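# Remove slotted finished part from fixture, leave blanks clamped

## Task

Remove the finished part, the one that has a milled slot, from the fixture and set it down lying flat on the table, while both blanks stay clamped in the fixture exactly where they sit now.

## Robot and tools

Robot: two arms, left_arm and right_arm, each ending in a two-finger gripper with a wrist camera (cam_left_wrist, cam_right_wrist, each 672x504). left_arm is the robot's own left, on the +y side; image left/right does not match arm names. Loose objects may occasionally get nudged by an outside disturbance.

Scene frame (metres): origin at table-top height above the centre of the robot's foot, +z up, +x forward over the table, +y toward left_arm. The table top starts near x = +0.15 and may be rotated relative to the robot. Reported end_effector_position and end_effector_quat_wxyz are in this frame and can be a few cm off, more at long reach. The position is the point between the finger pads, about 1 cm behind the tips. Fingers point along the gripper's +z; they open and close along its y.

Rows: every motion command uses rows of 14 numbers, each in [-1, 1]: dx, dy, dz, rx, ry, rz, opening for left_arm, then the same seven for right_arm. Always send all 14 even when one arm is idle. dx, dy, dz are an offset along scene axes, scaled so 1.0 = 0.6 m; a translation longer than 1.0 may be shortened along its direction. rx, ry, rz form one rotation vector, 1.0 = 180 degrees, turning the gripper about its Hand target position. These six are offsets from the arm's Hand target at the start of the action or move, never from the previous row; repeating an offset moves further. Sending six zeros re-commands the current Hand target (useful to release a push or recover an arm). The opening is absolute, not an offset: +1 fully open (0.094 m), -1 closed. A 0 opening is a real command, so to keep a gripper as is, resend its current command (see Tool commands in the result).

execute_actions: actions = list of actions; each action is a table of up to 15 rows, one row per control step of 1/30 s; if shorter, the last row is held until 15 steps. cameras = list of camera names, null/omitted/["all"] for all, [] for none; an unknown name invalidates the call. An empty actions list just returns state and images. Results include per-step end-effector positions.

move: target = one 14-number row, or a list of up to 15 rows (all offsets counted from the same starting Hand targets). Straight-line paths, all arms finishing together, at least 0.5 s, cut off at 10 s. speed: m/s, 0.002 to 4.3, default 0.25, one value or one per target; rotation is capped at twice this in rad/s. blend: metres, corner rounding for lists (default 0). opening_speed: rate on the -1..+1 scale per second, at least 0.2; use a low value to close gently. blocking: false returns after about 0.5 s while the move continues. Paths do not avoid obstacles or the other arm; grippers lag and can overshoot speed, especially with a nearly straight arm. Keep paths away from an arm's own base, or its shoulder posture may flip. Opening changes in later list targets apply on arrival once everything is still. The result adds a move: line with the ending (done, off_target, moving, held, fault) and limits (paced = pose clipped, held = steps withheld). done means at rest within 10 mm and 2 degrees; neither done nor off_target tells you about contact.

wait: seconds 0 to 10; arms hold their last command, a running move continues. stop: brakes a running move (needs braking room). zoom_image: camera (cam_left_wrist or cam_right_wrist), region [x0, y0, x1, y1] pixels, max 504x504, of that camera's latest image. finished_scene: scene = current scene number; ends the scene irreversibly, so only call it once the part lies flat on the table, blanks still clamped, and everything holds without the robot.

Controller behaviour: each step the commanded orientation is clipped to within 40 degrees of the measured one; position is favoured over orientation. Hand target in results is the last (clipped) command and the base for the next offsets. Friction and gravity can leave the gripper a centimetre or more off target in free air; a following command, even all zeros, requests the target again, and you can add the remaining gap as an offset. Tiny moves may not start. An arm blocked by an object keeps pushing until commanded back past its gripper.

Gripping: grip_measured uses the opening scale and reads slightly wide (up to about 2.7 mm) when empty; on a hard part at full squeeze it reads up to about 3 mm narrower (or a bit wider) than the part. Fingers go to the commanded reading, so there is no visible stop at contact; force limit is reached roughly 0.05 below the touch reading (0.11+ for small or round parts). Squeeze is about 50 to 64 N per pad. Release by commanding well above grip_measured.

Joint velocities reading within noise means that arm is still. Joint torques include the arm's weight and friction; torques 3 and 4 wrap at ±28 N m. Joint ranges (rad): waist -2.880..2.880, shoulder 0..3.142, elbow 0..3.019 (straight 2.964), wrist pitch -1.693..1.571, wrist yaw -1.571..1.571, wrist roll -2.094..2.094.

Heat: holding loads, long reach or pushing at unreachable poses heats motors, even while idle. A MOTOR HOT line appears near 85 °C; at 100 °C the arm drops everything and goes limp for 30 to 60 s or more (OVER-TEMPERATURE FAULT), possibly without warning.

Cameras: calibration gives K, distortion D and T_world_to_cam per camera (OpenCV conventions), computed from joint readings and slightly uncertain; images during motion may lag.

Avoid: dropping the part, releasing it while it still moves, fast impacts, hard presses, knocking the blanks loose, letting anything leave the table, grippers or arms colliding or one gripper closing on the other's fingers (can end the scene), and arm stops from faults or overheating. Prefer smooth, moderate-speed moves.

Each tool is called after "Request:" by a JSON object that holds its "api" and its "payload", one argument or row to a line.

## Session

Request:
{"api": "execute_actions", "payload": {
  "actions": []
}}

Scene clock: 0.00 s.
left_arm: end_effector_position=(+0.5072, +0.6568, +0.2644) grip_measured=+1.000 end_effector_quat_wxyz=(-0.191, +0.412, -0.786, -0.420) | right_arm: end_effector_position=(+0.3152, -0.0798, +0.3494) grip_measured=+1.000 end_effector_quat_wxyz=(-0.047, +0.888, -0.366, -0.274)
Joint positions: left_arm=[2.209 1.393 0.91 0.278 -0.341 -0.718 0.094] | right_arm=[2.183 0.865 0.385 -0.322 0.16 -2.029 0.094]
Joint velocities: within noise
Joint torques (N m): no reading
Motor temperatures (°C): left_arm=[27 26 25 24 25 27 25] | right_arm=[26 28 26 29 23 25 24]
Heat: left arm: hottest waist 27 °C; right arm: hottest wrist pitch 29 °C.
Hand target: left_arm +0.5056, +0.6561, +0.2626; +0.190, -0.412, +0.787, +0.419 | right_arm +0.3126, -0.0806, +0.3501; -0.045, +0.888, -0.365, -0.276
Tool commands: left_gripper/opening=+1.0 right_gripper/opening=+1.0
camera_calibration:
cam_left_wrist: T_world_to_cam=[[0.807728, -0.315057, -0.498312, -0.0729284], [-0.458898, -0.866618, -0.195925, 0.859492], [-0.370118, 0.386928, -0.84457, 0.278198], [0, 0, 0, 1]] pos_world=[0.556291, 0.614231, 0.367012]
cam_right_wrist: T_world_to_cam=[[0.669323, 0.735053, -0.108185, -0.116317], [0.74266, -0.666124, 0.0688022, -0.30583], [-0.0214917, -0.126396, -0.991747, 0.467265], [0, 0, 0, 1]] pos_world=[0.315024, -0.0591618, 0.471867]

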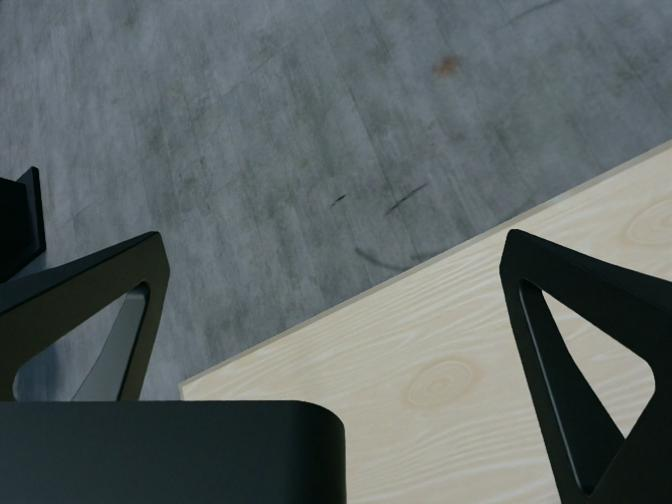

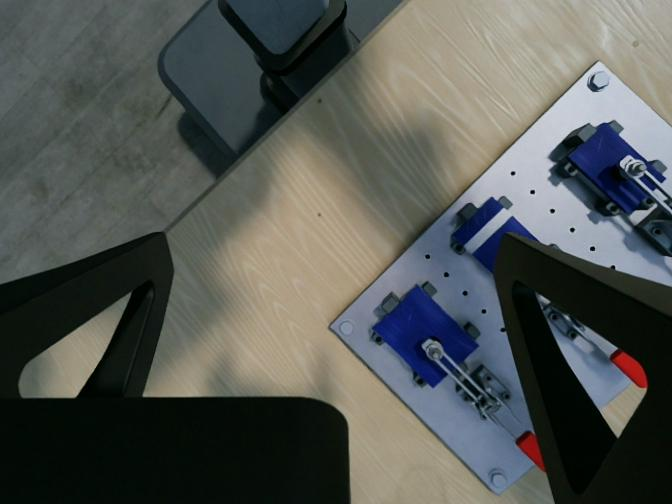

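Request:
{"api": "move", "payload": {
  "target": [-0.109,-0.4937,-0.105,-0.4767,-0.0526,0.217,1,0.3123,0.134,-0.2,-0.2244,0.0306,-0.711,0],
  "speed": 0.4
}}

Scene clock: 13.53 s.
left_arm: end_effector_position=(+0.4515, +0.3705, +0.2042) grip_measured=+1.000 end_effector_quat_wxyz=(+0.201, +0.669, -0.683, +0.211) | right_arm: end_effector_position=(+0.5060, -0.0121, +0.2290) grip_measured=+0.003 end_effector_quat_wxyz=(-0.007, +0.023, -1.000, +0.008)
Joint positions: left_arm=[2.123 1.408 0.805 -0.041 1.086 -1.111 0.094] | right_arm=[2.262 1.301 0.806 0.096 0.667 0.161 0.047]
Joint velocities: within noise
Joint torques (N m): left_arm=[3.08 -9.64 -3.03 0.21 0.53 -0.27] | right_arm=[6.95 -8.29 0.06 -0.12 0.17 0.19]
Motor temperatures (°C): left_arm=[27 27 25 24 25 27 25] | right_arm=[26 28 26 29 23 25 24]
Heat: left arm: hottest waist 27 °C; right arm: hottest wrist pitch 29 °C.
Hand target: left_arm +0.4400, +0.3599, +0.1996; +0.216, +0.675, -0.673, +0.213 | right_arm +0.5001, -0.0001, +0.2302; +0.000, -0.026, +1.000, +0.000
Off the commanded pose: left_arm 0.016 m, 2 deg | right_arm 0.013 m, 1 deg.
move: off_target (left_arm, right_arm)
camera_calibration:
cam_left_wrist: T_world_to_cam=[[0.999599, -0.0114468, 0.0259049, -0.454299], [-0.0282863, -0.358114, 0.933249, -0.0394342], [-0.00140582, -0.933608, -0.358294, 0.541007], [0, 0, 0, 1]] pos_world=[0.453762, 0.485766, 0.24241]
cam_right_wrist: T_world_to_cam=[[0.0598175, -0.998011, 0.019912, -0.0488233], [-0.818545, -0.0376243, 0.57321, 0.287964], [-0.57132, -0.0505868, -0.819167, 0.60013], [0, 0, 0, 1]] pos_world=[0.581498, -0.00753301, 0.327515]

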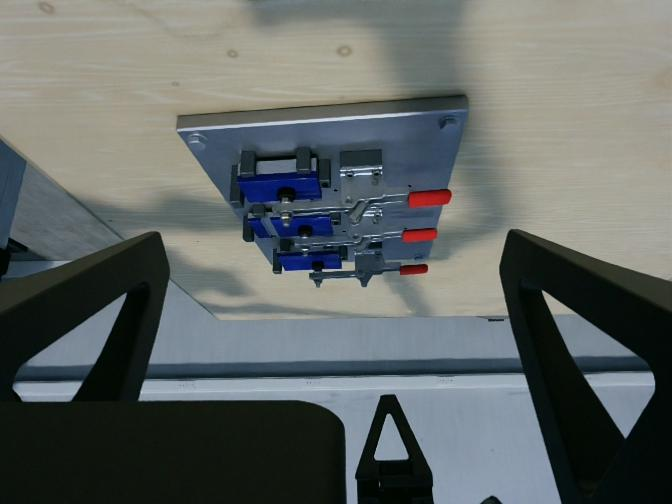

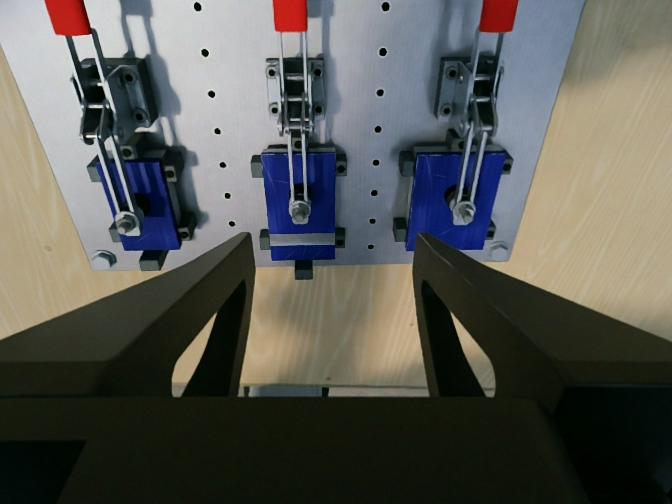

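Request:
{"api": "move", "payload": {
  "target": [0,0,0,0,0,0,1,0.1,0.03,-0.167,0,0,0.008,-0.05],
  "speed": 0.2
}}

Scene clock: 19.30 s.
left_arm: end_effector_position=(+0.4515, +0.3705, +0.2042) grip_measured=+1.000 end_effector_quat_wxyz=(+0.201, +0.670, -0.683, +0.211) | right_arm: end_effector_position=(+0.5655, +0.0259, +0.1400) grip_measured=-0.047 end_effector_quat_wxyz=(-0.009, +0.031, -0.999, -0.009)
Joint positions: left_arm=[2.123 1.408 0.805 -0.041 1.086 -1.113 0.094] | right_arm=[2.184 1.533 1.114 0.054 0.562 0.103 0.045]
Joint velocities: within noise
Joint torques (N m): left_arm=[3.19 -10.17 -2.95 0.5 0.5 -0.27] | right_arm=[5.71 -10.4 0.36 -0.09 -0.01 -0.03]
Motor temperatures (°C): left_arm=[27 27 25 24 25 27 25] | right_arm=[26 28 26 29 23 25 24]
Heat: left arm: hottest waist 27 °C; right arm: hottest wrist pitch 29 °C.
Hand target: left_arm +0.4400, +0.3599, +0.1996; +0.216, +0.675, -0.673, +0.213 | right_arm +0.5602, +0.0178, +0.1300; +0.000, -0.039, +0.999, +0.000
Off the commanded pose: left_arm 0.016 m, 2 deg | right_arm 0.014 m, 2 deg.
move: off_target (left_arm, right_arm)
camera_calibration:
cam_left_wrist: T_world_to_cam=[[0.999633, -0.0101891, 0.0250872, -0.45463], [-0.0270724, -0.358156, 0.933269, -0.0399708], [-0.000524055, -0.933606, -0.358301, 0.540609], [0, 0, 0, 1]] pos_world=[0.453664, 0.485768, 0.24241]
cam_right_wrist: T_world_to_cam=[[0.0747668, -0.997114, -0.0131895, -0.0165423], [-0.82008, -0.0690065, 0.568073, 0.391504], [-0.567343, -0.0316566, -0.822873, 0.560867], [0, 0, 0, 1]] pos_world=[0.640506, 0.0282769, 0.238901]

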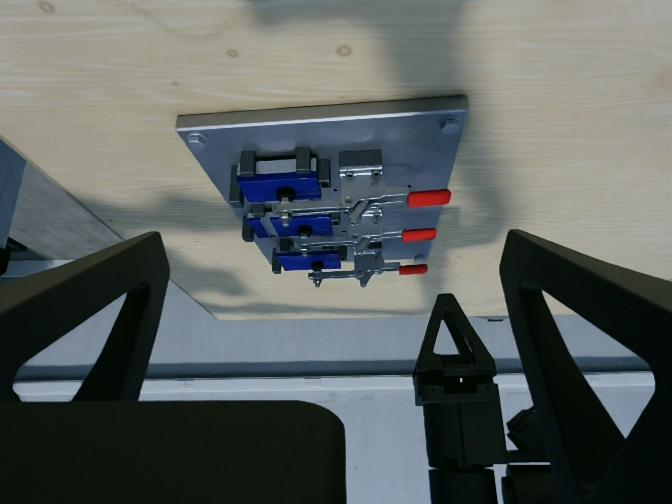

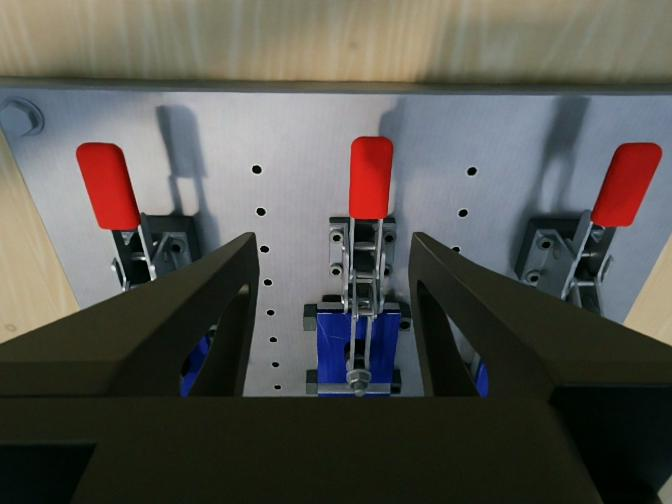

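Request:
{"api": "move", "payload": {
  "target": [0,0,0,0,0,0,1,0.0,-0.02,-0.1,0,0,0,-0.05],
  "speed": 0.15,
  "cameras": ["cam_right_wrist"]
}}

Scene clock: 23.90 s.
left_arm: end_effector_position=(+0.4515, +0.3705, +0.2042) grip_measured=+1.000 end_effector_quat_wxyz=(+0.201, +0.670, -0.683, +0.211) | right_arm: end_effector_position=(+0.5600, +0.0139, +0.0782) grip_measured=-0.047 end_effector_quat_wxyz=(+0.002, +0.037, -0.999, -0.006)
Joint positions: left_arm=[2.123 1.408 0.805 -0.041 1.086 -1.113 0.094] | right_arm=[2.104 1.661 1.21 0.076 0.49 0.07 0.045]
Joint velocities: within noise
Joint torques (N m): left_arm=[2.84 -10.46 -2.84 0.44 0.46 -0.24] | right_arm=[5.6 -10.93 -0.18 0.64 0.01 -0.03]
Motor temperatures (°C): left_arm=[27 27 26 24 25 27 25] | right_arm=[26 28 26 29 23 25 24]
Heat: left arm: hottest waist 27 °C; right arm: hottest wrist pitch 29 °C.
Hand target: left_arm +0.4400, +0.3599, +0.1996; +0.216, +0.675, -0.673, +0.213 | right_arm +0.5603, +0.0059, +0.0701; +0.000, -0.039, +0.999, +0.000
Off the commanded pose: left_arm 0.016 m, 2 deg | right_arm 0.012 m, 1 deg.
move: off_target (left_arm, right_arm)
camera_calibration:
cam_right_wrist: T_world_to_cam=[[0.087395, -0.996127, -0.00969471, -0.0362504], [-0.807068, -0.0765062, 0.58548, 0.412733], [-0.583954, -0.0433438, -0.810629, 0.515011], [0, 0, 0, 1]] pos_world=[0.637014, 0.0177891, 0.175484]
Images, in order (width x height): cam_right_wrist 672x504.

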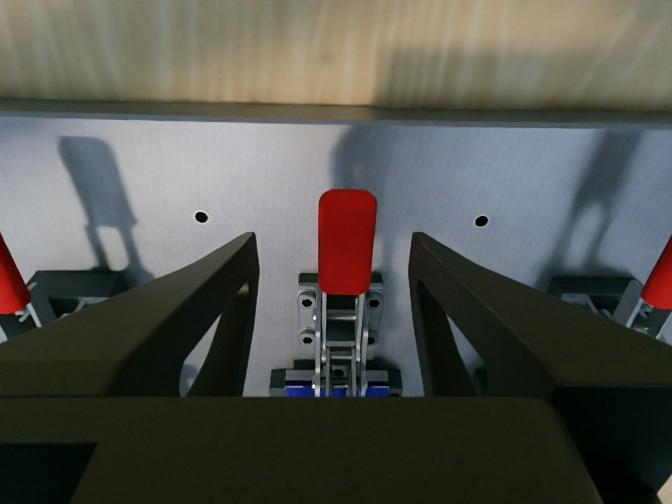

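Request:
{"api": "move", "payload": {
  "target": [0,0,0,0,0,0,1,0.01,-0.01,-0.047,0,0,0,-0.05],
  "speed": 0.08,
  "cameras": ["cam_right_wrist", "cam_left_wrist"]
}}

Request:
{"api": "zoom_image", "payload": {
  "camera": "cam_left_wrist",
  "region": [300, 200, 500, 340]
}}

Scene clock: 26.70 s.
left_arm: end_effector_position=(+0.4515, +0.3705, +0.2042) grip_measured=+1.000 end_effector_quat_wxyz=(+0.201, +0.670, -0.683, +0.211) | right_arm: end_effector_position=(+0.5684, +0.0095, +0.0517) grip_measured=-0.047 end_effector_quat_wxyz=(-0.001, +0.036, -0.999, -0.008)
Joint positions: left_arm=[2.123 1.408 0.805 -0.041 1.086 -1.113 0.094] | right_arm=[2.072 1.714 1.275 0.076 0.458 0.056 0.045]
Joint velocities: within noise
Joint torques (N m): left_arm=[3.14 -10.46 -3.07 0.61 0.46 -0.25] | right_arm=[5.25 -10.81 0.03 0.58 0 -0.02]
Motor temperatures (°C): left_arm=[27 27 26 24 25 27 25] | right_arm=[26 28 26 29 23 25 24]
Heat: left arm: hottest waist 27 °C; right arm: hottest wrist pitch 29 °C.
Hand target: left_arm +0.4400, +0.3599, +0.1996; +0.216, +0.675, -0.673, +0.213 | right_arm +0.5663, -0.0003, +0.0418; +0.000, -0.039, +0.999, +0.000
Off the commanded pose: left_arm 0.016 m, 2 deg | right_arm 0.014 m, 1 deg.
move: off_target (left_arm, right_arm)
camera_calibration:
cam_left_wrist: T_world_to_cam=[[0.999644, -0.00977008, 0.0248152, -0.454773], [-0.0266682, -0.35817, 0.933275, -0.0401488], [-0.000230124, -0.933605, -0.358303, 0.540476], [0, 0, 0, 1]] pos_world=[0.453665, 0.485768, 0.242409]
cam_right_wrist: T_world_to_cam=[[0.0858389, -0.996241, -0.0116648, -0.0405864], [-0.810108, -0.076607, 0.581254, 0.436701], [-0.579962, -0.0404444, -0.813639, 0.49616], [0, 0, 0, 1]] pos_world=[0.645013, 0.0130875, 0.149388]

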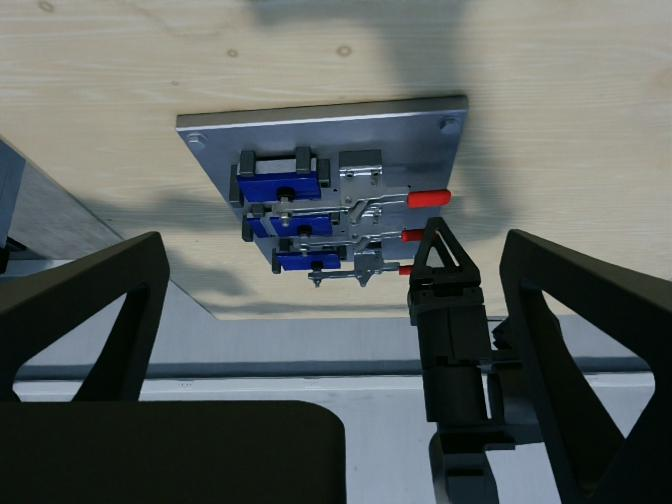

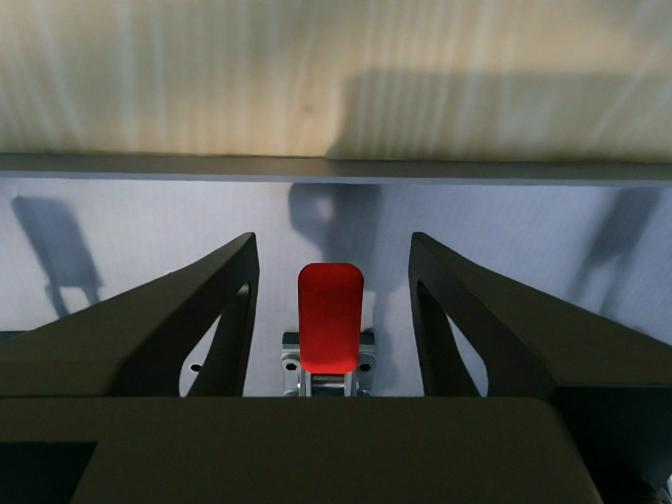

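Scaled by 2.520 from the camera's 672x504 image, which has a finer 960x720 frame.

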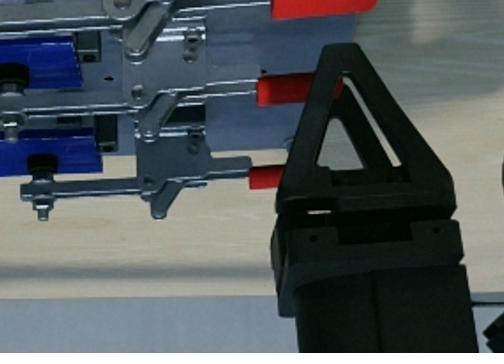

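Request:
{"api": "move", "payload": {
  "target": [0,0,0,0,0,0,1,0,0,0,0,0,0,-0.73],
  "opening_speed": 1,
  "cameras": ["cam_right_wrist"]
}}

Scene clock: 35.67 s.
left_arm: end_effector_position=(+0.4515, +0.3705, +0.2042) grip_measured=+1.000 end_effector_quat_wxyz=(+0.201, +0.670, -0.683, +0.211) | right_arm: end_effector_position=(+0.5684, +0.0101, +0.0517) grip_measured=-0.645 end_effector_quat_wxyz=(-0.001, +0.037, -0.999, -0.009)
Joint positions: left_arm=[2.123 1.408 0.805 -0.041 1.086 -1.113 0.094] | right_arm=[2.072 1.714 1.275 0.076 0.455 0.054 0.017]
Joint velocities: within noise
Joint torques (N m): left_arm=[2.84 -10.52 -2.89 0.43 0.43 -0.25] | right_arm=[5.13 -10.87 -0.01 0.55 0.12 -0.01]
Motor temperatures (°C): left_arm=[27 27 26 24 25 27 25] | right_arm=[26 29 26 29 23 25 24]
Heat: left arm: hottest waist 27 °C; right arm: hottest shoulder 29 °C.
Hand target: left_arm +0.4400, +0.3599, +0.1996; +0.216, +0.675, -0.673, +0.213 | right_arm +0.5663, -0.0003, +0.0418; +0.000, -0.039, +0.999, +0.000
Off the commanded pose: left_arm 0.016 m, 2 deg | right_arm 0.015 m, 1 deg.
move: off_target (left_arm, right_arm)
camera_calibration:
cam_right_wrist: T_world_to_cam=[[0.08733, -0.996065, -0.0151018, -0.0407285], [-0.809718, -0.0798064, 0.581367, 0.436419], [-0.580284, -0.0385426, -0.813501, 0.496275], [0, 0, 0, 1]] pos_world=[0.644914, 0.0133885, 0.149385]
Images, in order (width x height): cam_right_wrist 672x504.

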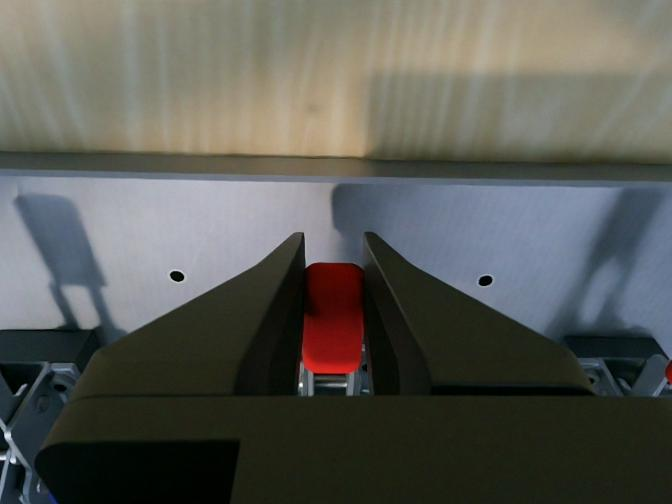

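Request:
{"api": "move", "payload": {
  "target": [
    [0,0,0,0,0,0,1,-0.01,-0.001,0.075,0,0,0,-0.73],
    [0,0,0,0,0,0,1,-0.06,-0.0045,0.108,0,0,0,-0.73],
    [0,0,0,0,0,0,1,-0.11,-0.0083,0.115,0,0,0,-0.73],
    [0,0,0,0,0,0,1,-0.127,-0.0095,0.11,0,0,0,-0.73]
  ],
  "speed": 0.08,
  "blend": [0.01,0.01,0.01,0]
}}

Request:
{"api": "zoom_image", "payload": {
  "camera": "cam_left_wrist",
  "region": [260, 180, 500, 340]
}}

Scene clock: 40.40 s.
left_arm: end_effector_position=(+0.4515, +0.3705, +0.2042) grip_measured=+1.000 end_effector_quat_wxyz=(+0.201, +0.670, -0.683, +0.211) | right_arm: end_effector_position=(+0.5226, +0.0059, +0.0964) grip_measured=-0.648 end_effector_quat_wxyz=(-0.024, +0.029, -0.999, -0.013)
Joint positions: left_arm=[2.123 1.408 0.805 -0.041 1.086 -1.113 0.094] | right_arm=[2.115 1.634 1.051 0.265 0.491 0.062 0.017]
Joint velocities: within noise
Joint torques (N m): left_arm=[2.96 -9.82 -2.89 0.18 0.49 -0.26] | right_arm=[7 -11.75 -6.05 0.16 1.06 0.16]
Motor temperatures (°C): left_arm=[27 27 26 24 25 27 25] | right_arm=[26 29 26 29 23 25 24]
Heat: left arm: hottest waist 27 °C; right arm: hottest shoulder 29 °C.
Hand target: left_arm +0.4400, +0.3599, +0.1996; +0.216, +0.675, -0.673, +0.213 | right_arm +0.4900, -0.0059, +0.1078; +0.000, -0.039, +0.999, +0.000
Off the commanded pose: left_arm 0.016 m, 2 deg | right_arm 0.036 m, 3 deg.
move: off_target (left_arm, right_arm); blend cut to 0.0053 m at target 3
camera_calibration:
cam_left_wrist: T_world_to_cam=[[0.999644, -0.00977008, 0.0248152, -0.454773], [-0.0266682, -0.35817, 0.933275, -0.0401488], [-0.000230124, -0.933605, -0.358303, 0.540476], [0, 0, 0, 1]] pos_world=[0.453665, 0.485768, 0.242409]
cam_right_wrist: T_world_to_cam=[[0.0710842, -0.997244, -0.0212389, -0.0311259], [-0.836507, -0.071198, 0.543311, 0.390652], [-0.543326, -0.0208543, -0.839263, 0.489034], [0, 0, 0, 1]] pos_world=[0.5947, 0.006972, 0.197521]

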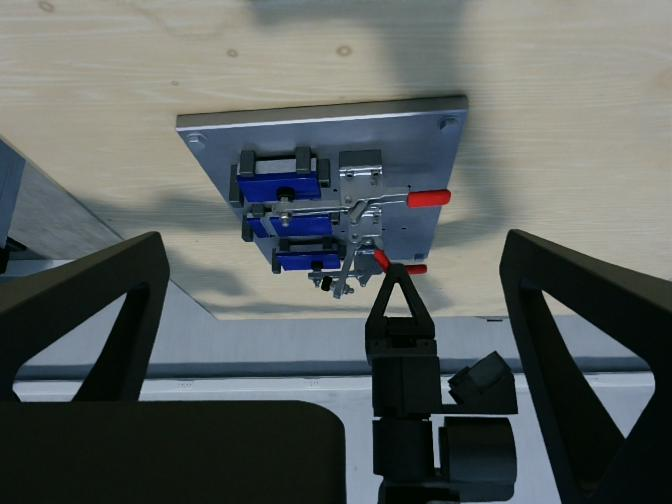

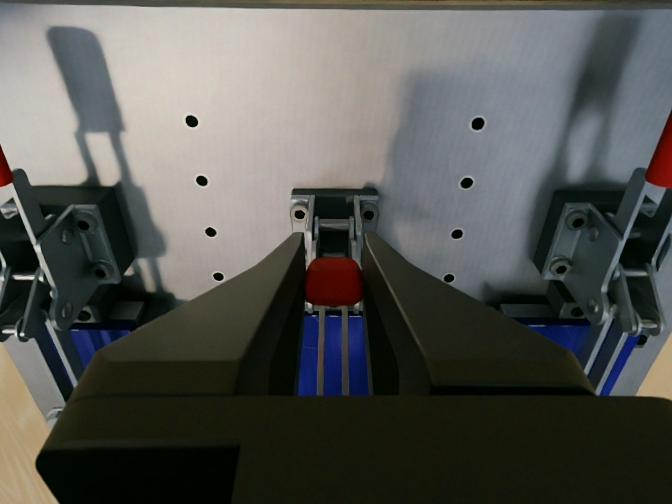

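Scaled by 2.100 from the camera's 672x504 image, which has a finer 960x720 frame.

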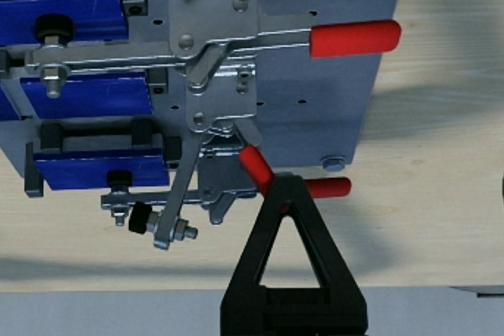

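Request:
{"api": "move", "payload": {
  "target": [
    [0,0,0,0,0,0,1,0.043,0.01,-0.008,0,0,0,-0.73],
    [0,0,0,0,0,0,1,0.043,0.01,-0.008,0,0,0,-0.35]
  ],
  "speed": 0.06,
  "opening_speed": 0.8
}}

Request:
{"api": "zoom_image", "payload": {
  "camera": "cam_left_wrist",
  "region": [260, 180, 500, 340]
}}

Scene clock: 44.00 s.
left_arm: end_effector_position=(+0.4515, +0.3705, +0.2042) grip_measured=+1.000 end_effector_quat_wxyz=(+0.201, +0.670, -0.683, +0.211) | right_arm: end_effector_position=(+0.5179, +0.0024, +0.0969) grip_measured=-0.353 end_effector_quat_wxyz=(-0.004, +0.040, -0.999, +0.000)
Joint positions: left_arm=[2.123 1.408 0.805 -0.041 1.086 -1.113 0.094] | right_arm=[2.117 1.63 1.063 0.201 0.515 0.063 0.03]
Joint velocities: within noise
Joint torques (N m): left_arm=[3.02 -10.29 -3.06 0.28 0.44 -0.27] | right_arm=[6.36 -11.93 -2.3 -0.08 0.13 0.17]
Motor temperatures (°C): left_arm=[27 27 26 24 25 27 25] | right_arm=[26 29 26 29 23 25 24]
Heat: left arm: hottest waist 27 °C; right arm: hottest shoulder 29 °C.
Hand target: left_arm +0.4400, +0.3599, +0.1996; +0.216, +0.675, -0.673, +0.213 | right_arm +0.5158, +0.0001, +0.1030; +0.000, -0.039, +0.999, +0.000
Off the commanded pose: left_arm 0.016 m, 2 deg | right_arm 0.007 m, 0 deg.
move: off_target (left_arm); target 2's new opening was sent with right_arm's hand 0.011 m and 2 deg from that target
camera_calibration:
cam_left_wrist: T_world_to_cam=[[0.999644, -0.00977008, 0.0248152, -0.454773], [-0.0266682, -0.35817, 0.933275, -0.0401488], [-0.000230124, -0.933605, -0.358303, 0.540476], [0, 0, 0, 1]] pos_world=[0.453665, 0.485768, 0.242409]
cam_right_wrist: T_world_to_cam=[[0.0936931, -0.995594, 0.00365155, -0.0483784], [-0.813256, -0.0744169, 0.577128, 0.370898], [-0.574314, -0.0570425, -0.816646, 0.500682], [0, 0, 0, 1]] pos_world=[0.593716, 0.00799605, 0.195001]

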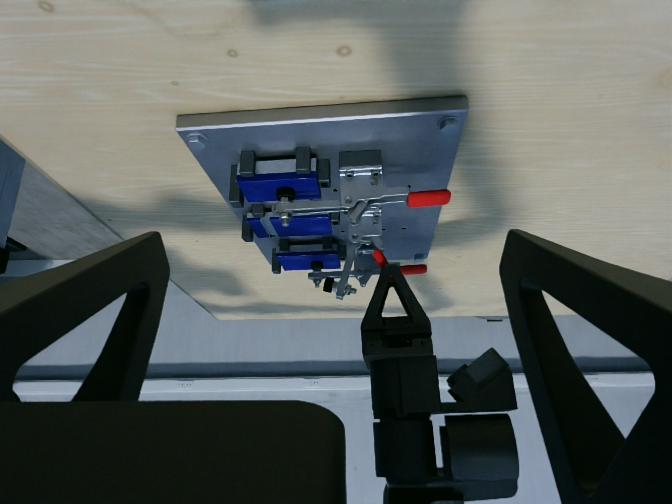

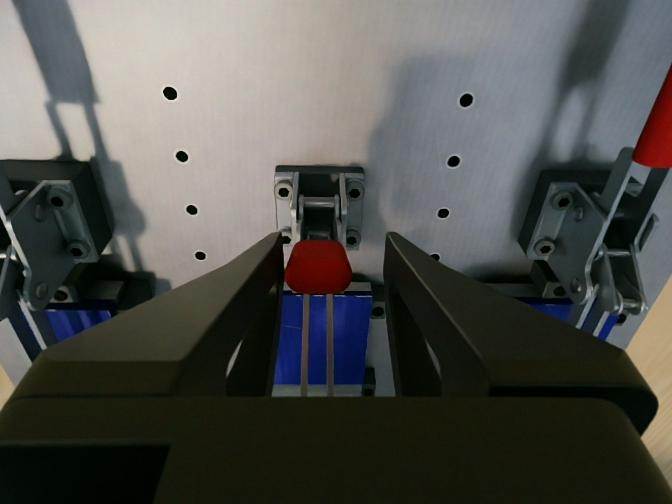

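Scaled by 2.100 from the camera's 672x504 image, which has a finer 960x720 frame.

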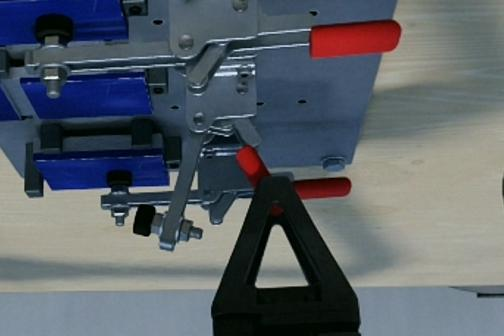

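Request:
{"api": "move", "payload": {
  "target": [
    [0,0,0,0,0,0,1,-0.02,0.006,0.16,0,0,0,0.55],
    [0,0,0,0,0,0,1,-0.218,0.01,0.155,0.0117,-0.1661,0,0.55],
    [0,0,0,0,0,0,1,-0.195,0.01,-0.005,0.0117,-0.1661,0,0.55]
  ],
  "speed": [0.2,0.2,0.15],
  "blend": [0.02,0.03,0],
  "opening_speed": 1
}}

Request:
{"api": "zoom_image", "payload": {
  "camera": "cam_left_wrist",
  "region": [220, 180, 460, 340]
}}

Scene clock: 54.47 s.
left_arm: end_effector_position=(+0.4515, +0.3705, +0.2042) grip_measured=+1.000 end_effector_quat_wxyz=(+0.201, +0.670, -0.683, +0.211) | right_arm: end_effector_position=(+0.4040, +0.0147, +0.1091) grip_measured=+0.547 end_effector_quat_wxyz=(+0.266, -0.033, +0.963, +0.016)
Joint positions: left_arm=[2.123 1.408 0.805 -0.041 1.086 -1.113 0.094] | right_arm=[2.168 2.091 0.828 1.505 0.511 -0.228 0.073]
Joint velocities: within noise
Joint torques (N m): left_arm=[3.37 -9.99 -2.89 0.43 0.5 -0.26] | right_arm=[5.95 -5.36 -4.14 0.68 -0.11 0.1]
Motor temperatures (°C): left_arm=[27 27 26 24 25 27 25] | right_arm=[26 30 26 29 23 25 24]
Heat: left arm: hottest waist 27 °C; right arm: hottest shoulder 30 °C.
Hand target: left_arm +0.4400, +0.3599, +0.1996; +0.216, +0.675, -0.673, +0.213 | right_arm +0.3988, +0.0062, +0.1001; +0.259, -0.037, +0.965, +0.008
Off the commanded pose: left_arm 0.016 m, 2 deg | right_arm 0.014 m, 1 deg.
move: off_target (left_arm, right_arm)
camera_calibration:
cam_left_wrist: T_world_to_cam=[[0.999644, -0.00977008, 0.0248152, -0.454773], [-0.0266682, -0.35817, 0.933275, -0.0401488], [-0.000230124, -0.933605, -0.358303, 0.540476], [0, 0, 0, 1]] pos_world=[0.453665, 0.485768, 0.242409]
cam_right_wrist: T_world_to_cam=[[0.0823344, -0.996597, -0.0039517, -0.0200348], [-0.993106, -0.0823766, 0.083391, 0.398799], [-0.0834328, -0.00294149, -0.996509, 0.266588], [0, 0, 0, 1]] pos_world=[0.419942, 0.0136693, 0.232322]

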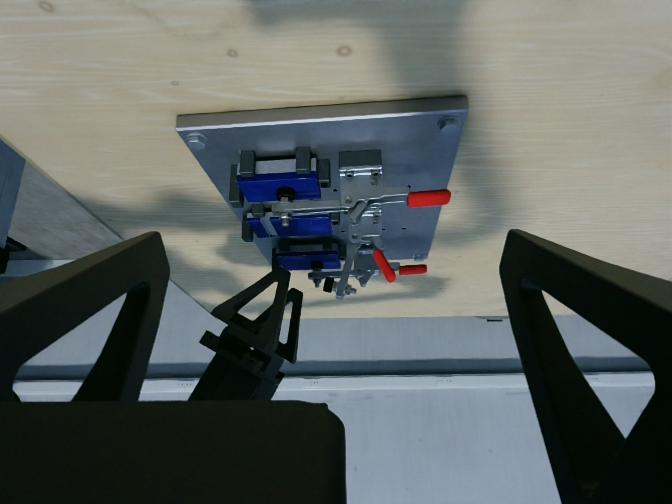

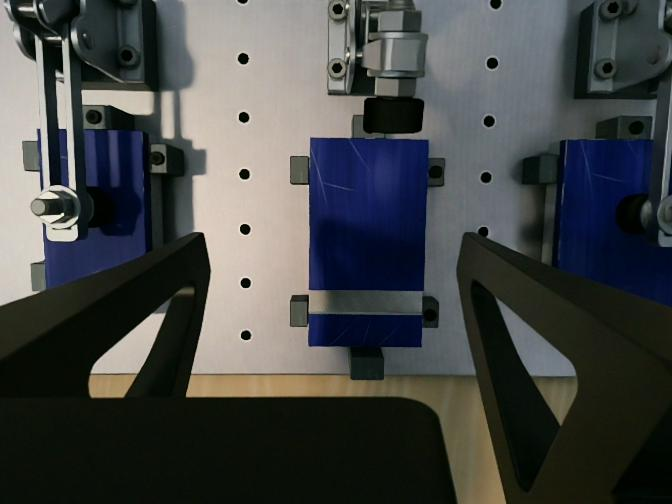

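Scaled by 2.100 from the camera's 672x504 image, which has a finer 960x720 frame.

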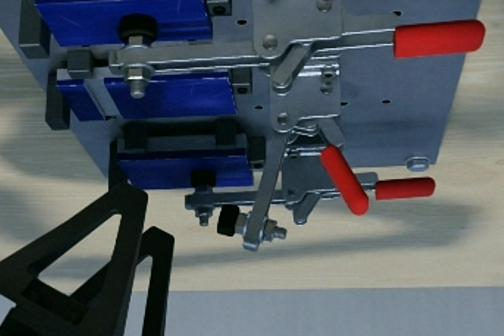

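Request:
{"api": "zoom_image", "payload": {
  "camera": "cam_right_wrist",
  "region": [260, 120, 480, 390]
}}

Scaled by 1.867 from the camera's 672x504 image, which has a finer 960x720 frame.

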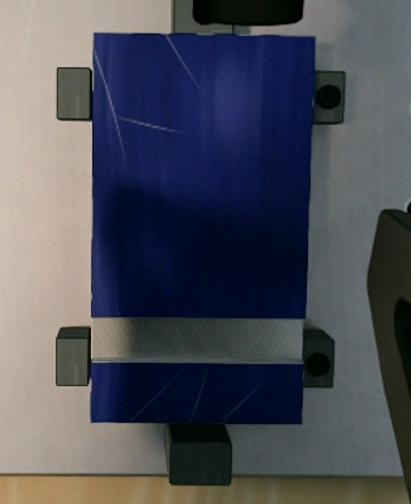

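Request:
{"api": "move", "payload": {
  "target": [0,0,0,0,0,0,1,0.0103,-0.0245,-0.0835,0,0,0,0.6],
  "speed": 0.1,
  "cameras": ["cam_right_wrist"]
}}

Scene clock: 66.30 s.
left_arm: end_effector_position=(+0.4515, +0.3705, +0.2042) grip_measured=+1.000 end_effector_quat_wxyz=(+0.201, +0.670, -0.683, +0.211) | right_arm: end_effector_position=(+0.4114, +0.0009, +0.0591) grip_measured=+0.597 end_effector_quat_wxyz=(+0.267, -0.039, +0.963, +0.014)
Joint positions: left_arm=[2.123 1.408 0.805 -0.041 1.086 -1.113 0.094] | right_arm=[2.088 2.148 0.938 1.445 0.434 -0.22 0.075]
Joint velocities: within noise
Joint torques (N m): left_arm=[3.25 -10.46 -3.08 0.18 0.41 -0.15] | right_arm=[5.42 -5.71 -4.04 0.65 -0.11 0.2]
Motor temperatures (°C): left_arm=[27 27 26 24 25 27 25] | right_arm=[26 29 26 29 23 25 24]
Heat: left arm: hottest waist 27 °C; right arm: hottest shoulder 29 °C.
Hand target: left_arm +0.4400, +0.3599, +0.1996; +0.216, +0.675, -0.673, +0.213 | right_arm +0.4051, -0.0087, +0.0499; +0.259, -0.037, +0.965, +0.008
Off the commanded pose: left_arm 0.016 m, 2 deg | right_arm 0.015 m, 1 deg.
move: off_target (left_arm, right_arm)
camera_calibration:
cam_right_wrist: T_world_to_cam=[[0.0923293, -0.995724, 0.00300858, -0.0392005], [-0.992422, -0.0917763, 0.0816993, 0.408986], [-0.0810738, -0.010529, -0.996652, 0.216347], [0, 0, 0, 1]] pos_world=[0.427046, 0.00078027, 0.182327]
Images, in order (width x height): cam_right_wrist 672x504.

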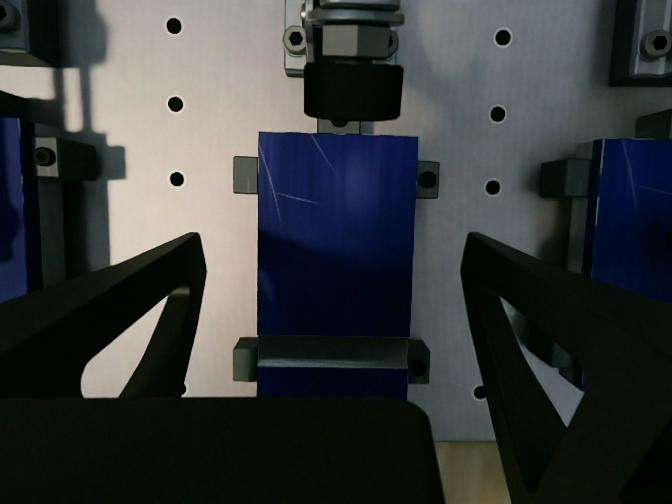

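Request:
{"api": "move", "payload": {
  "target": [0,0,0,0,0,0,1,0.0,-0.002,-0.036,0,0,-0.0067,0.6],
  "speed": 0.06,
  "cameras": ["cam_right_wrist"]
}}

Scene clock: 70.27 s.
left_arm: end_effector_position=(+0.4515, +0.3705, +0.2042) grip_measured=+1.000 end_effector_quat_wxyz=(+0.201, +0.670, -0.683, +0.211) | right_arm: end_effector_position=(+0.4112, +0.0015, +0.0379) grip_measured=+0.597 end_effector_quat_wxyz=(+0.267, -0.029, +0.963, +0.013)
Joint positions: left_arm=[2.123 1.408 0.805 -0.041 1.086 -1.113 0.094] | right_arm=[2.072 2.186 0.998 1.422 0.426 -0.199 0.075]
Joint velocities: within noise
Joint torques (N m): left_arm=[3.55 -10.99 -3.1 0.13 0.43 -0.15] | right_arm=[5.3 -5.6 -4.08 0.65 -0.08 0.22]
Motor temperatures (°C): left_arm=[27 27 26 24 25 27 25] | right_arm=[26 29 27 29 23 25 24]
Heat: left arm: hottest waist 27 °C; right arm: hottest shoulder 29 °C.
Hand target: left_arm +0.4400, +0.3599, +0.1996; +0.216, +0.675, -0.673, +0.213 | right_arm +0.4051, -0.0098, +0.0283; +0.259, -0.027, +0.966, +0.005
Off the commanded pose: left_arm 0.016 m, 2 deg | right_arm 0.016 m, 1 deg.
move: off_target (left_arm, right_arm)
camera_calibration:
cam_right_wrist: T_world_to_cam=[[0.0732017, -0.997317, 0.000858531, -0.0306279], [-0.993967, -0.0728852, 0.081964, 0.411209], [-0.0816815, -0.00685326, -0.996635, 0.195461], [0, 0, 0, 1]] pos_world=[0.426936, 0.000764931, 0.161125]
Images, in order (width x height): cam_right_wrist 672x504.

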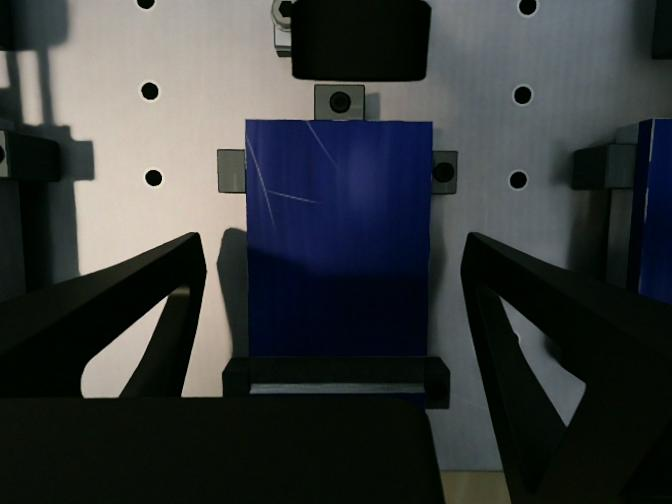

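Request:
{"api": "move", "payload": {
  "target": [0,0,0,0,0,0,1,0.002,-0.008,0.0,0,0,0,0.6],
  "speed": 0.06,
  "cameras": ["cam_right_wrist"]
}}

Scene clock: 72.57 s.
left_arm: end_effector_position=(+0.4515, +0.3705, +0.2042) grip_measured=+1.000 end_effector_quat_wxyz=(+0.201, +0.670, -0.683, +0.211) | right_arm: end_effector_position=(+0.4117, -0.0021, +0.0361) grip_measured=+0.597 end_effector_quat_wxyz=(+0.267, -0.029, +0.963, +0.013)
Joint positions: left_arm=[2.123 1.408 0.805 -0.041 1.086 -1.113 0.094] | right_arm=[2.064 2.186 0.998 1.422 0.418 -0.196 0.075]
Joint velocities: within noise
Joint torques (N m): left_arm=[3.37 -9.7 -3.15 0.36 0.52 -0.25] | right_arm=[5.54 -6.12 -4.48 0.66 -0.1 0.21]
Motor temperatures (°C): left_arm=[27 27 26 24 25 27 25] | right_arm=[26 29 27 29 23 25 24]
Heat: left arm: hottest waist 27 °C; right arm: hottest shoulder 29 °C.
Hand target: left_arm +0.4400, +0.3599, +0.1996; +0.216, +0.675, -0.673, +0.213 | right_arm +0.4063, -0.0146, +0.0283; +0.259, -0.027, +0.966, +0.005
Off the commanded pose: left_arm 0.016 m, 2 deg | right_arm 0.016 m, 1 deg.
move: off_target (left_arm, right_arm)
camera_calibration:
cam_right_wrist: T_world_to_cam=[[0.072559, -0.997364, 0.000340506, -0.0338969], [-0.994046, -0.0722898, 0.0815275, 0.411704], [-0.081288, -0.00625404, -0.996671, 0.193423], [0, 0, 0, 1]] pos_world=[0.427435, -0.00283583, 0.159225]
Images, in order (width x height): cam_right_wrist 672x504.

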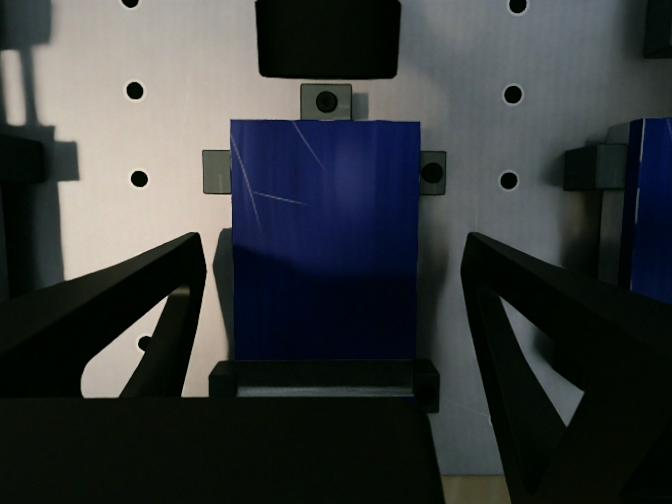

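Request:
{"api": "move", "payload": {
  "target": [0,0,0,0,0,0,1,0.0,0.012,0.003,0,0,0,0.6],
  "speed": 0.06,
  "cameras": ["cam_right_wrist"]
}}

Scene clock: 75.13 s.
left_arm: end_effector_position=(+0.4515, +0.3705, +0.2042) grip_measured=+1.000 end_effector_quat_wxyz=(+0.201, +0.670, -0.683, +0.211) | right_arm: end_effector_position=(+0.4111, -0.0035, +0.0356) grip_measured=+0.597 end_effector_quat_wxyz=(+0.265, -0.028, +0.964, +0.009)
Joint positions: left_arm=[2.123 1.408 0.805 -0.041 1.086 -1.113 0.094] | right_arm=[2.064 2.186 0.998 1.419 0.427 -0.195 0.075]
Joint velocities: within noise
Joint torques (N m): left_arm=[3.55 -9.64 -3.03 0.59 0.5 -0.25] | right_arm=[6.36 -5.95 -4.16 0.69 0.07 0.17]
Motor temperatures (°C): left_arm=[27 27 26 24 25 27 25] | right_arm=[26 29 27 29 23 25 24]
Heat: left arm: hottest waist 27 °C; right arm: hottest shoulder 29 °C.
Hand target: left_arm +0.4400, +0.3599, +0.1996; +0.216, +0.675, -0.673, +0.213 | right_arm +0.4063, -0.0074, +0.0302; +0.259, -0.027, +0.966, +0.005
Off the commanded pose: left_arm 0.016 m, 2 deg | right_arm 0.008 m, 1 deg.
move: off_target (left_arm)
camera_calibration:
cam_right_wrist: T_world_to_cam=[[0.0683636, -0.997634, 0.00724375, -0.0337773], [-0.994031, -0.0674944, 0.0857093, 0.41075], [-0.0850176, -0.0130599, -0.996294, 0.194407], [0, 0, 0, 1]] pos_world=[0.427135, -0.00343516, 0.158726]
Images, in order (width x height): cam_right_wrist 672x504.

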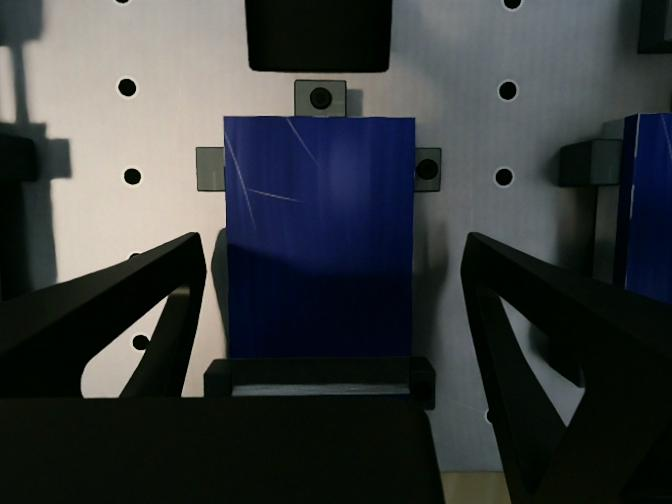

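Request:
{"api": "move", "payload": {
  "target": [0,0,0,0,0,0,1,0.0,0.01,0.0,0,0,0,0.6],
  "speed": 0.06,
  "cameras": []
}}

Scene clock: 78.13 s.
left_arm: end_effector_position=(+0.4515, +0.3705, +0.2042) grip_measured=+1.000 end_effector_quat_wxyz=(+0.201, +0.670, -0.683, +0.211) | right_arm: end_effector_position=(+0.4136, -0.0041, +0.0338) grip_measured=+0.597 end_effector_quat_wxyz=(+0.266, -0.026, +0.964, +0.004)
Joint positions: left_arm=[2.123 1.408 0.805 -0.041 1.086 -1.113 0.094] | right_arm=[2.064 2.187 1.006 1.416 0.438 -0.195 0.075]
Joint velocities: within noise
Joint torques (N m): left_arm=[3.49 -9.64 -2.92 -0.03 0.54 -0.32] | right_arm=[7.3 -5.54 -4.07 0.7 0.05 0.14]
Motor temperatures (°C): left_arm=[27 27 26 24 25 27 25] | right_arm=[26 29 27 29 23 25 24]
Heat: left arm: hottest waist 27 °C; right arm: hottest shoulder 29 °C.
Hand target: left_arm +0.4400, +0.3599, +0.1996; +0.216, +0.675, -0.673, +0.213 | right_arm +0.4061, -0.0014, +0.0301; +0.259, -0.027, +0.966, +0.005
Off the commanded pose: left_arm 0.016 m, 2 deg | right_arm 0.009 m, 1 deg.
move: off_target (left_arm)
No camera images: "cameras" was empty.

Request:
{"api": "move", "payload": {
  "target": [0,0,0,0,0,0,1,0.0,0.01,0.005,0,0,0,0.6],
  "speed": 0.06,
  "cameras": []
}}

Scene clock: 80.77 s.
left_arm: end_effector_position=(+0.4515, +0.3705, +0.2042) grip_measured=+1.000 end_effector_quat_wxyz=(+0.201, +0.670, -0.683, +0.211) | right_arm: end_effector_position=(+0.4132, -0.0062, +0.0336) grip_measured=+0.597 end_effector_quat_wxyz=(+0.265, -0.024, +0.964, -0.002)
Joint positions: left_arm=[2.123 1.408 0.805 -0.041 1.086 -1.113 0.094] | right_arm=[2.064 2.187 1.006 1.415 0.45 -0.195 0.075]
Joint velocities: within noise
Joint torques (N m): left_arm=[3.78 -9.29 -3.36 0.28 0.51 -0.24] | right_arm=[8.06 -6.07 -4 0.65 0.09 0.12]
Motor temperatures (°C): left_arm=[27 27 26 24 25 27 25] | right_arm=[26 29 27 29 23 25 24]
Heat: left arm: hottest waist 27 °C; right arm: hottest shoulder 29 °C.
Hand target: left_arm +0.4400, +0.3599, +0.1996; +0.216, +0.675, -0.673, +0.213 | right_arm +0.4060, +0.0046, +0.0331; +0.259, -0.027, +0.966, +0.005
Off the commanded pose: left_arm 0.016 m, 2 deg | right_arm 0.013 m, 1 deg.
move: off_target (left_arm, right_arm)
No camera images: "cameras" was empty.

Request:
{"api": "move", "payload": {
  "target": [
    [0,0,0,0,0,0,1,0.0,-0.014,0.045,0,0,0,0.6],
    [0,0,0,0,0,0,1,0.0,-0.0265,-0.006,0,0,0,0.6]
  ],
  "speed": 0.08,
  "cameras": ["cam_right_wrist"]
}}

Scene clock: 84.20 s.
left_arm: end_effector_position=(+0.4515, +0.3705, +0.2042) grip_measured=+1.000 end_effector_quat_wxyz=(+0.201, +0.670, -0.683, +0.211) | right_arm: end_effector_position=(+0.4120, -0.0038, +0.0371) grip_measured=+0.597 end_effector_quat_wxyz=(+0.265, -0.028, +0.964, +0.010)
Joint positions: left_arm=[2.123 1.408 0.805 -0.041 1.086 -1.113 0.094] | right_arm=[2.064 2.18 0.993 1.417 0.425 -0.195 0.075]
Joint velocities: within noise
Joint torques (N m): left_arm=[2.73 -10.4 -3.04 0.23 0.42 -0.27] | right_arm=[5.83 -5.42 -4.08 0.83 -0.1 0.18]
Motor temperatures (°C): left_arm=[27 27 26 24 25 27 25] | right_arm=[26 29 27 29 23 25 24]
Heat: left arm: hottest waist 27 °C; right arm: hottest shoulder 29 °C.
Hand target: left_arm +0.4400, +0.3599, +0.1996; +0.216, +0.675, -0.673, +0.213 | right_arm +0.4062, -0.0113, +0.0295; +0.259, -0.027, +0.966, +0.005
Off the commanded pose: left_arm 0.016 m, 2 deg | right_arm 0.012 m, 1 deg.
move: off_target (left_arm, right_arm)
camera_calibration:
cam_right_wrist: T_world_to_cam=[[0.0702222, -0.997517, 0.00540991, -0.0347637], [-0.993817, -0.0694922, 0.0865914, 0.411448], [-0.0860004, -0.0114571, -0.996229, 0.196405], [0, 0, 0, 1]] pos_world=[0.428237, -0.00383472, 0.160225]
Images, in order (width x height): cam_right_wrist 672x504.

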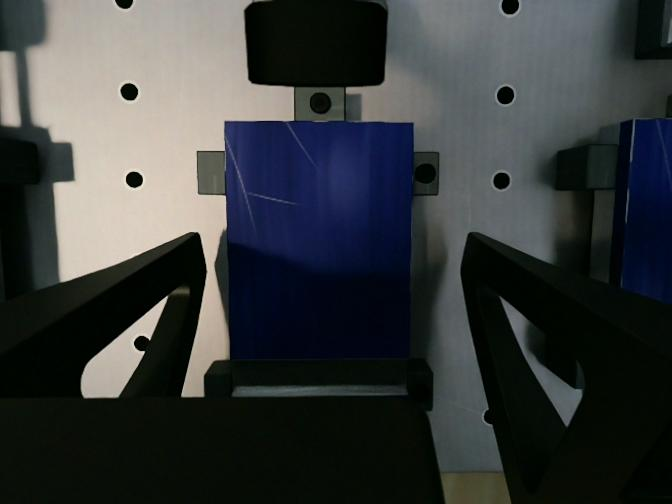

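Request:
{"api": "move", "payload": {
  "target": [0,0,0,0,0,0,1,0.0,0.0,0.0,0,0,0,-0.2],
  "opening_speed": 0.6,
  "cameras": ["cam_right_wrist"]
}}

Scene clock: 88.03 s.
left_arm: end_effector_position=(+0.4515, +0.3705, +0.2042) grip_measured=+1.000 end_effector_quat_wxyz=(+0.201, +0.670, -0.683, +0.211) | right_arm: end_effector_position=(+0.4118, -0.0012, +0.0366) grip_measured=+0.061 end_effector_quat_wxyz=(+0.266, -0.030, +0.963, +0.016)
Joint positions: left_arm=[2.123 1.408 0.805 -0.041 1.086 -1.113 0.094] | right_arm=[2.064 2.183 0.995 1.417 0.412 -0.195 0.05]
Joint velocities: within noise
Joint torques (N m): left_arm=[3.55 -9.88 -3.15 0.39 0.5 -0.23] | right_arm=[5.89 -5.71 -4.26 0.79 0.38 0.19]
Motor temperatures (°C): left_arm=[27 27 26 24 25 27 25] | right_arm=[26 29 27 29 23 25 24]
Heat: left arm: hottest waist 27 °C; right arm: hottest shoulder 29 °C.
Hand target: left_arm +0.4400, +0.3599, +0.1996; +0.216, +0.675, -0.673, +0.213 | right_arm +0.4062, -0.0113, +0.0295; +0.259, -0.027, +0.966, +0.005
Off the commanded pose: left_arm 0.016 m, 2 deg | right_arm 0.013 m, 2 deg.
move: off_target (left_arm, right_arm)
camera_calibration:
cam_right_wrist: T_world_to_cam=[[0.0766895, -0.99704, -0.00552136, -0.0345568], [-0.993504, -0.0768822, 0.0838927, 0.411458], [-0.0840689, -0.0009482, -0.996459, 0.19512], [0, 0, 0, 1]] pos_world=[0.427839, -0.00263573, 0.15972]
Images, in order (width x height): cam_right_wrist 672x504.

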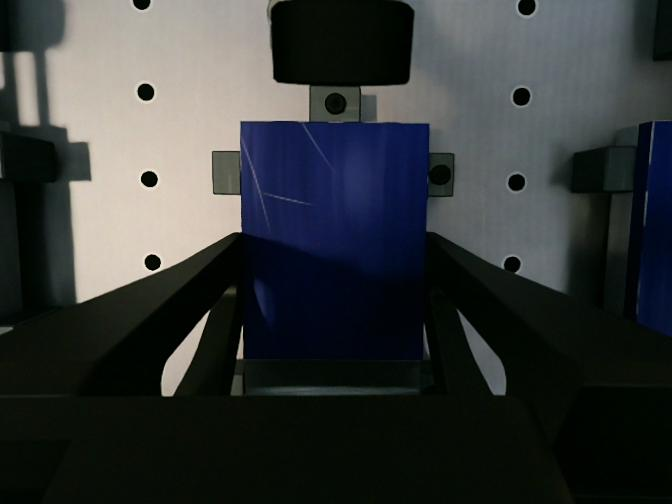

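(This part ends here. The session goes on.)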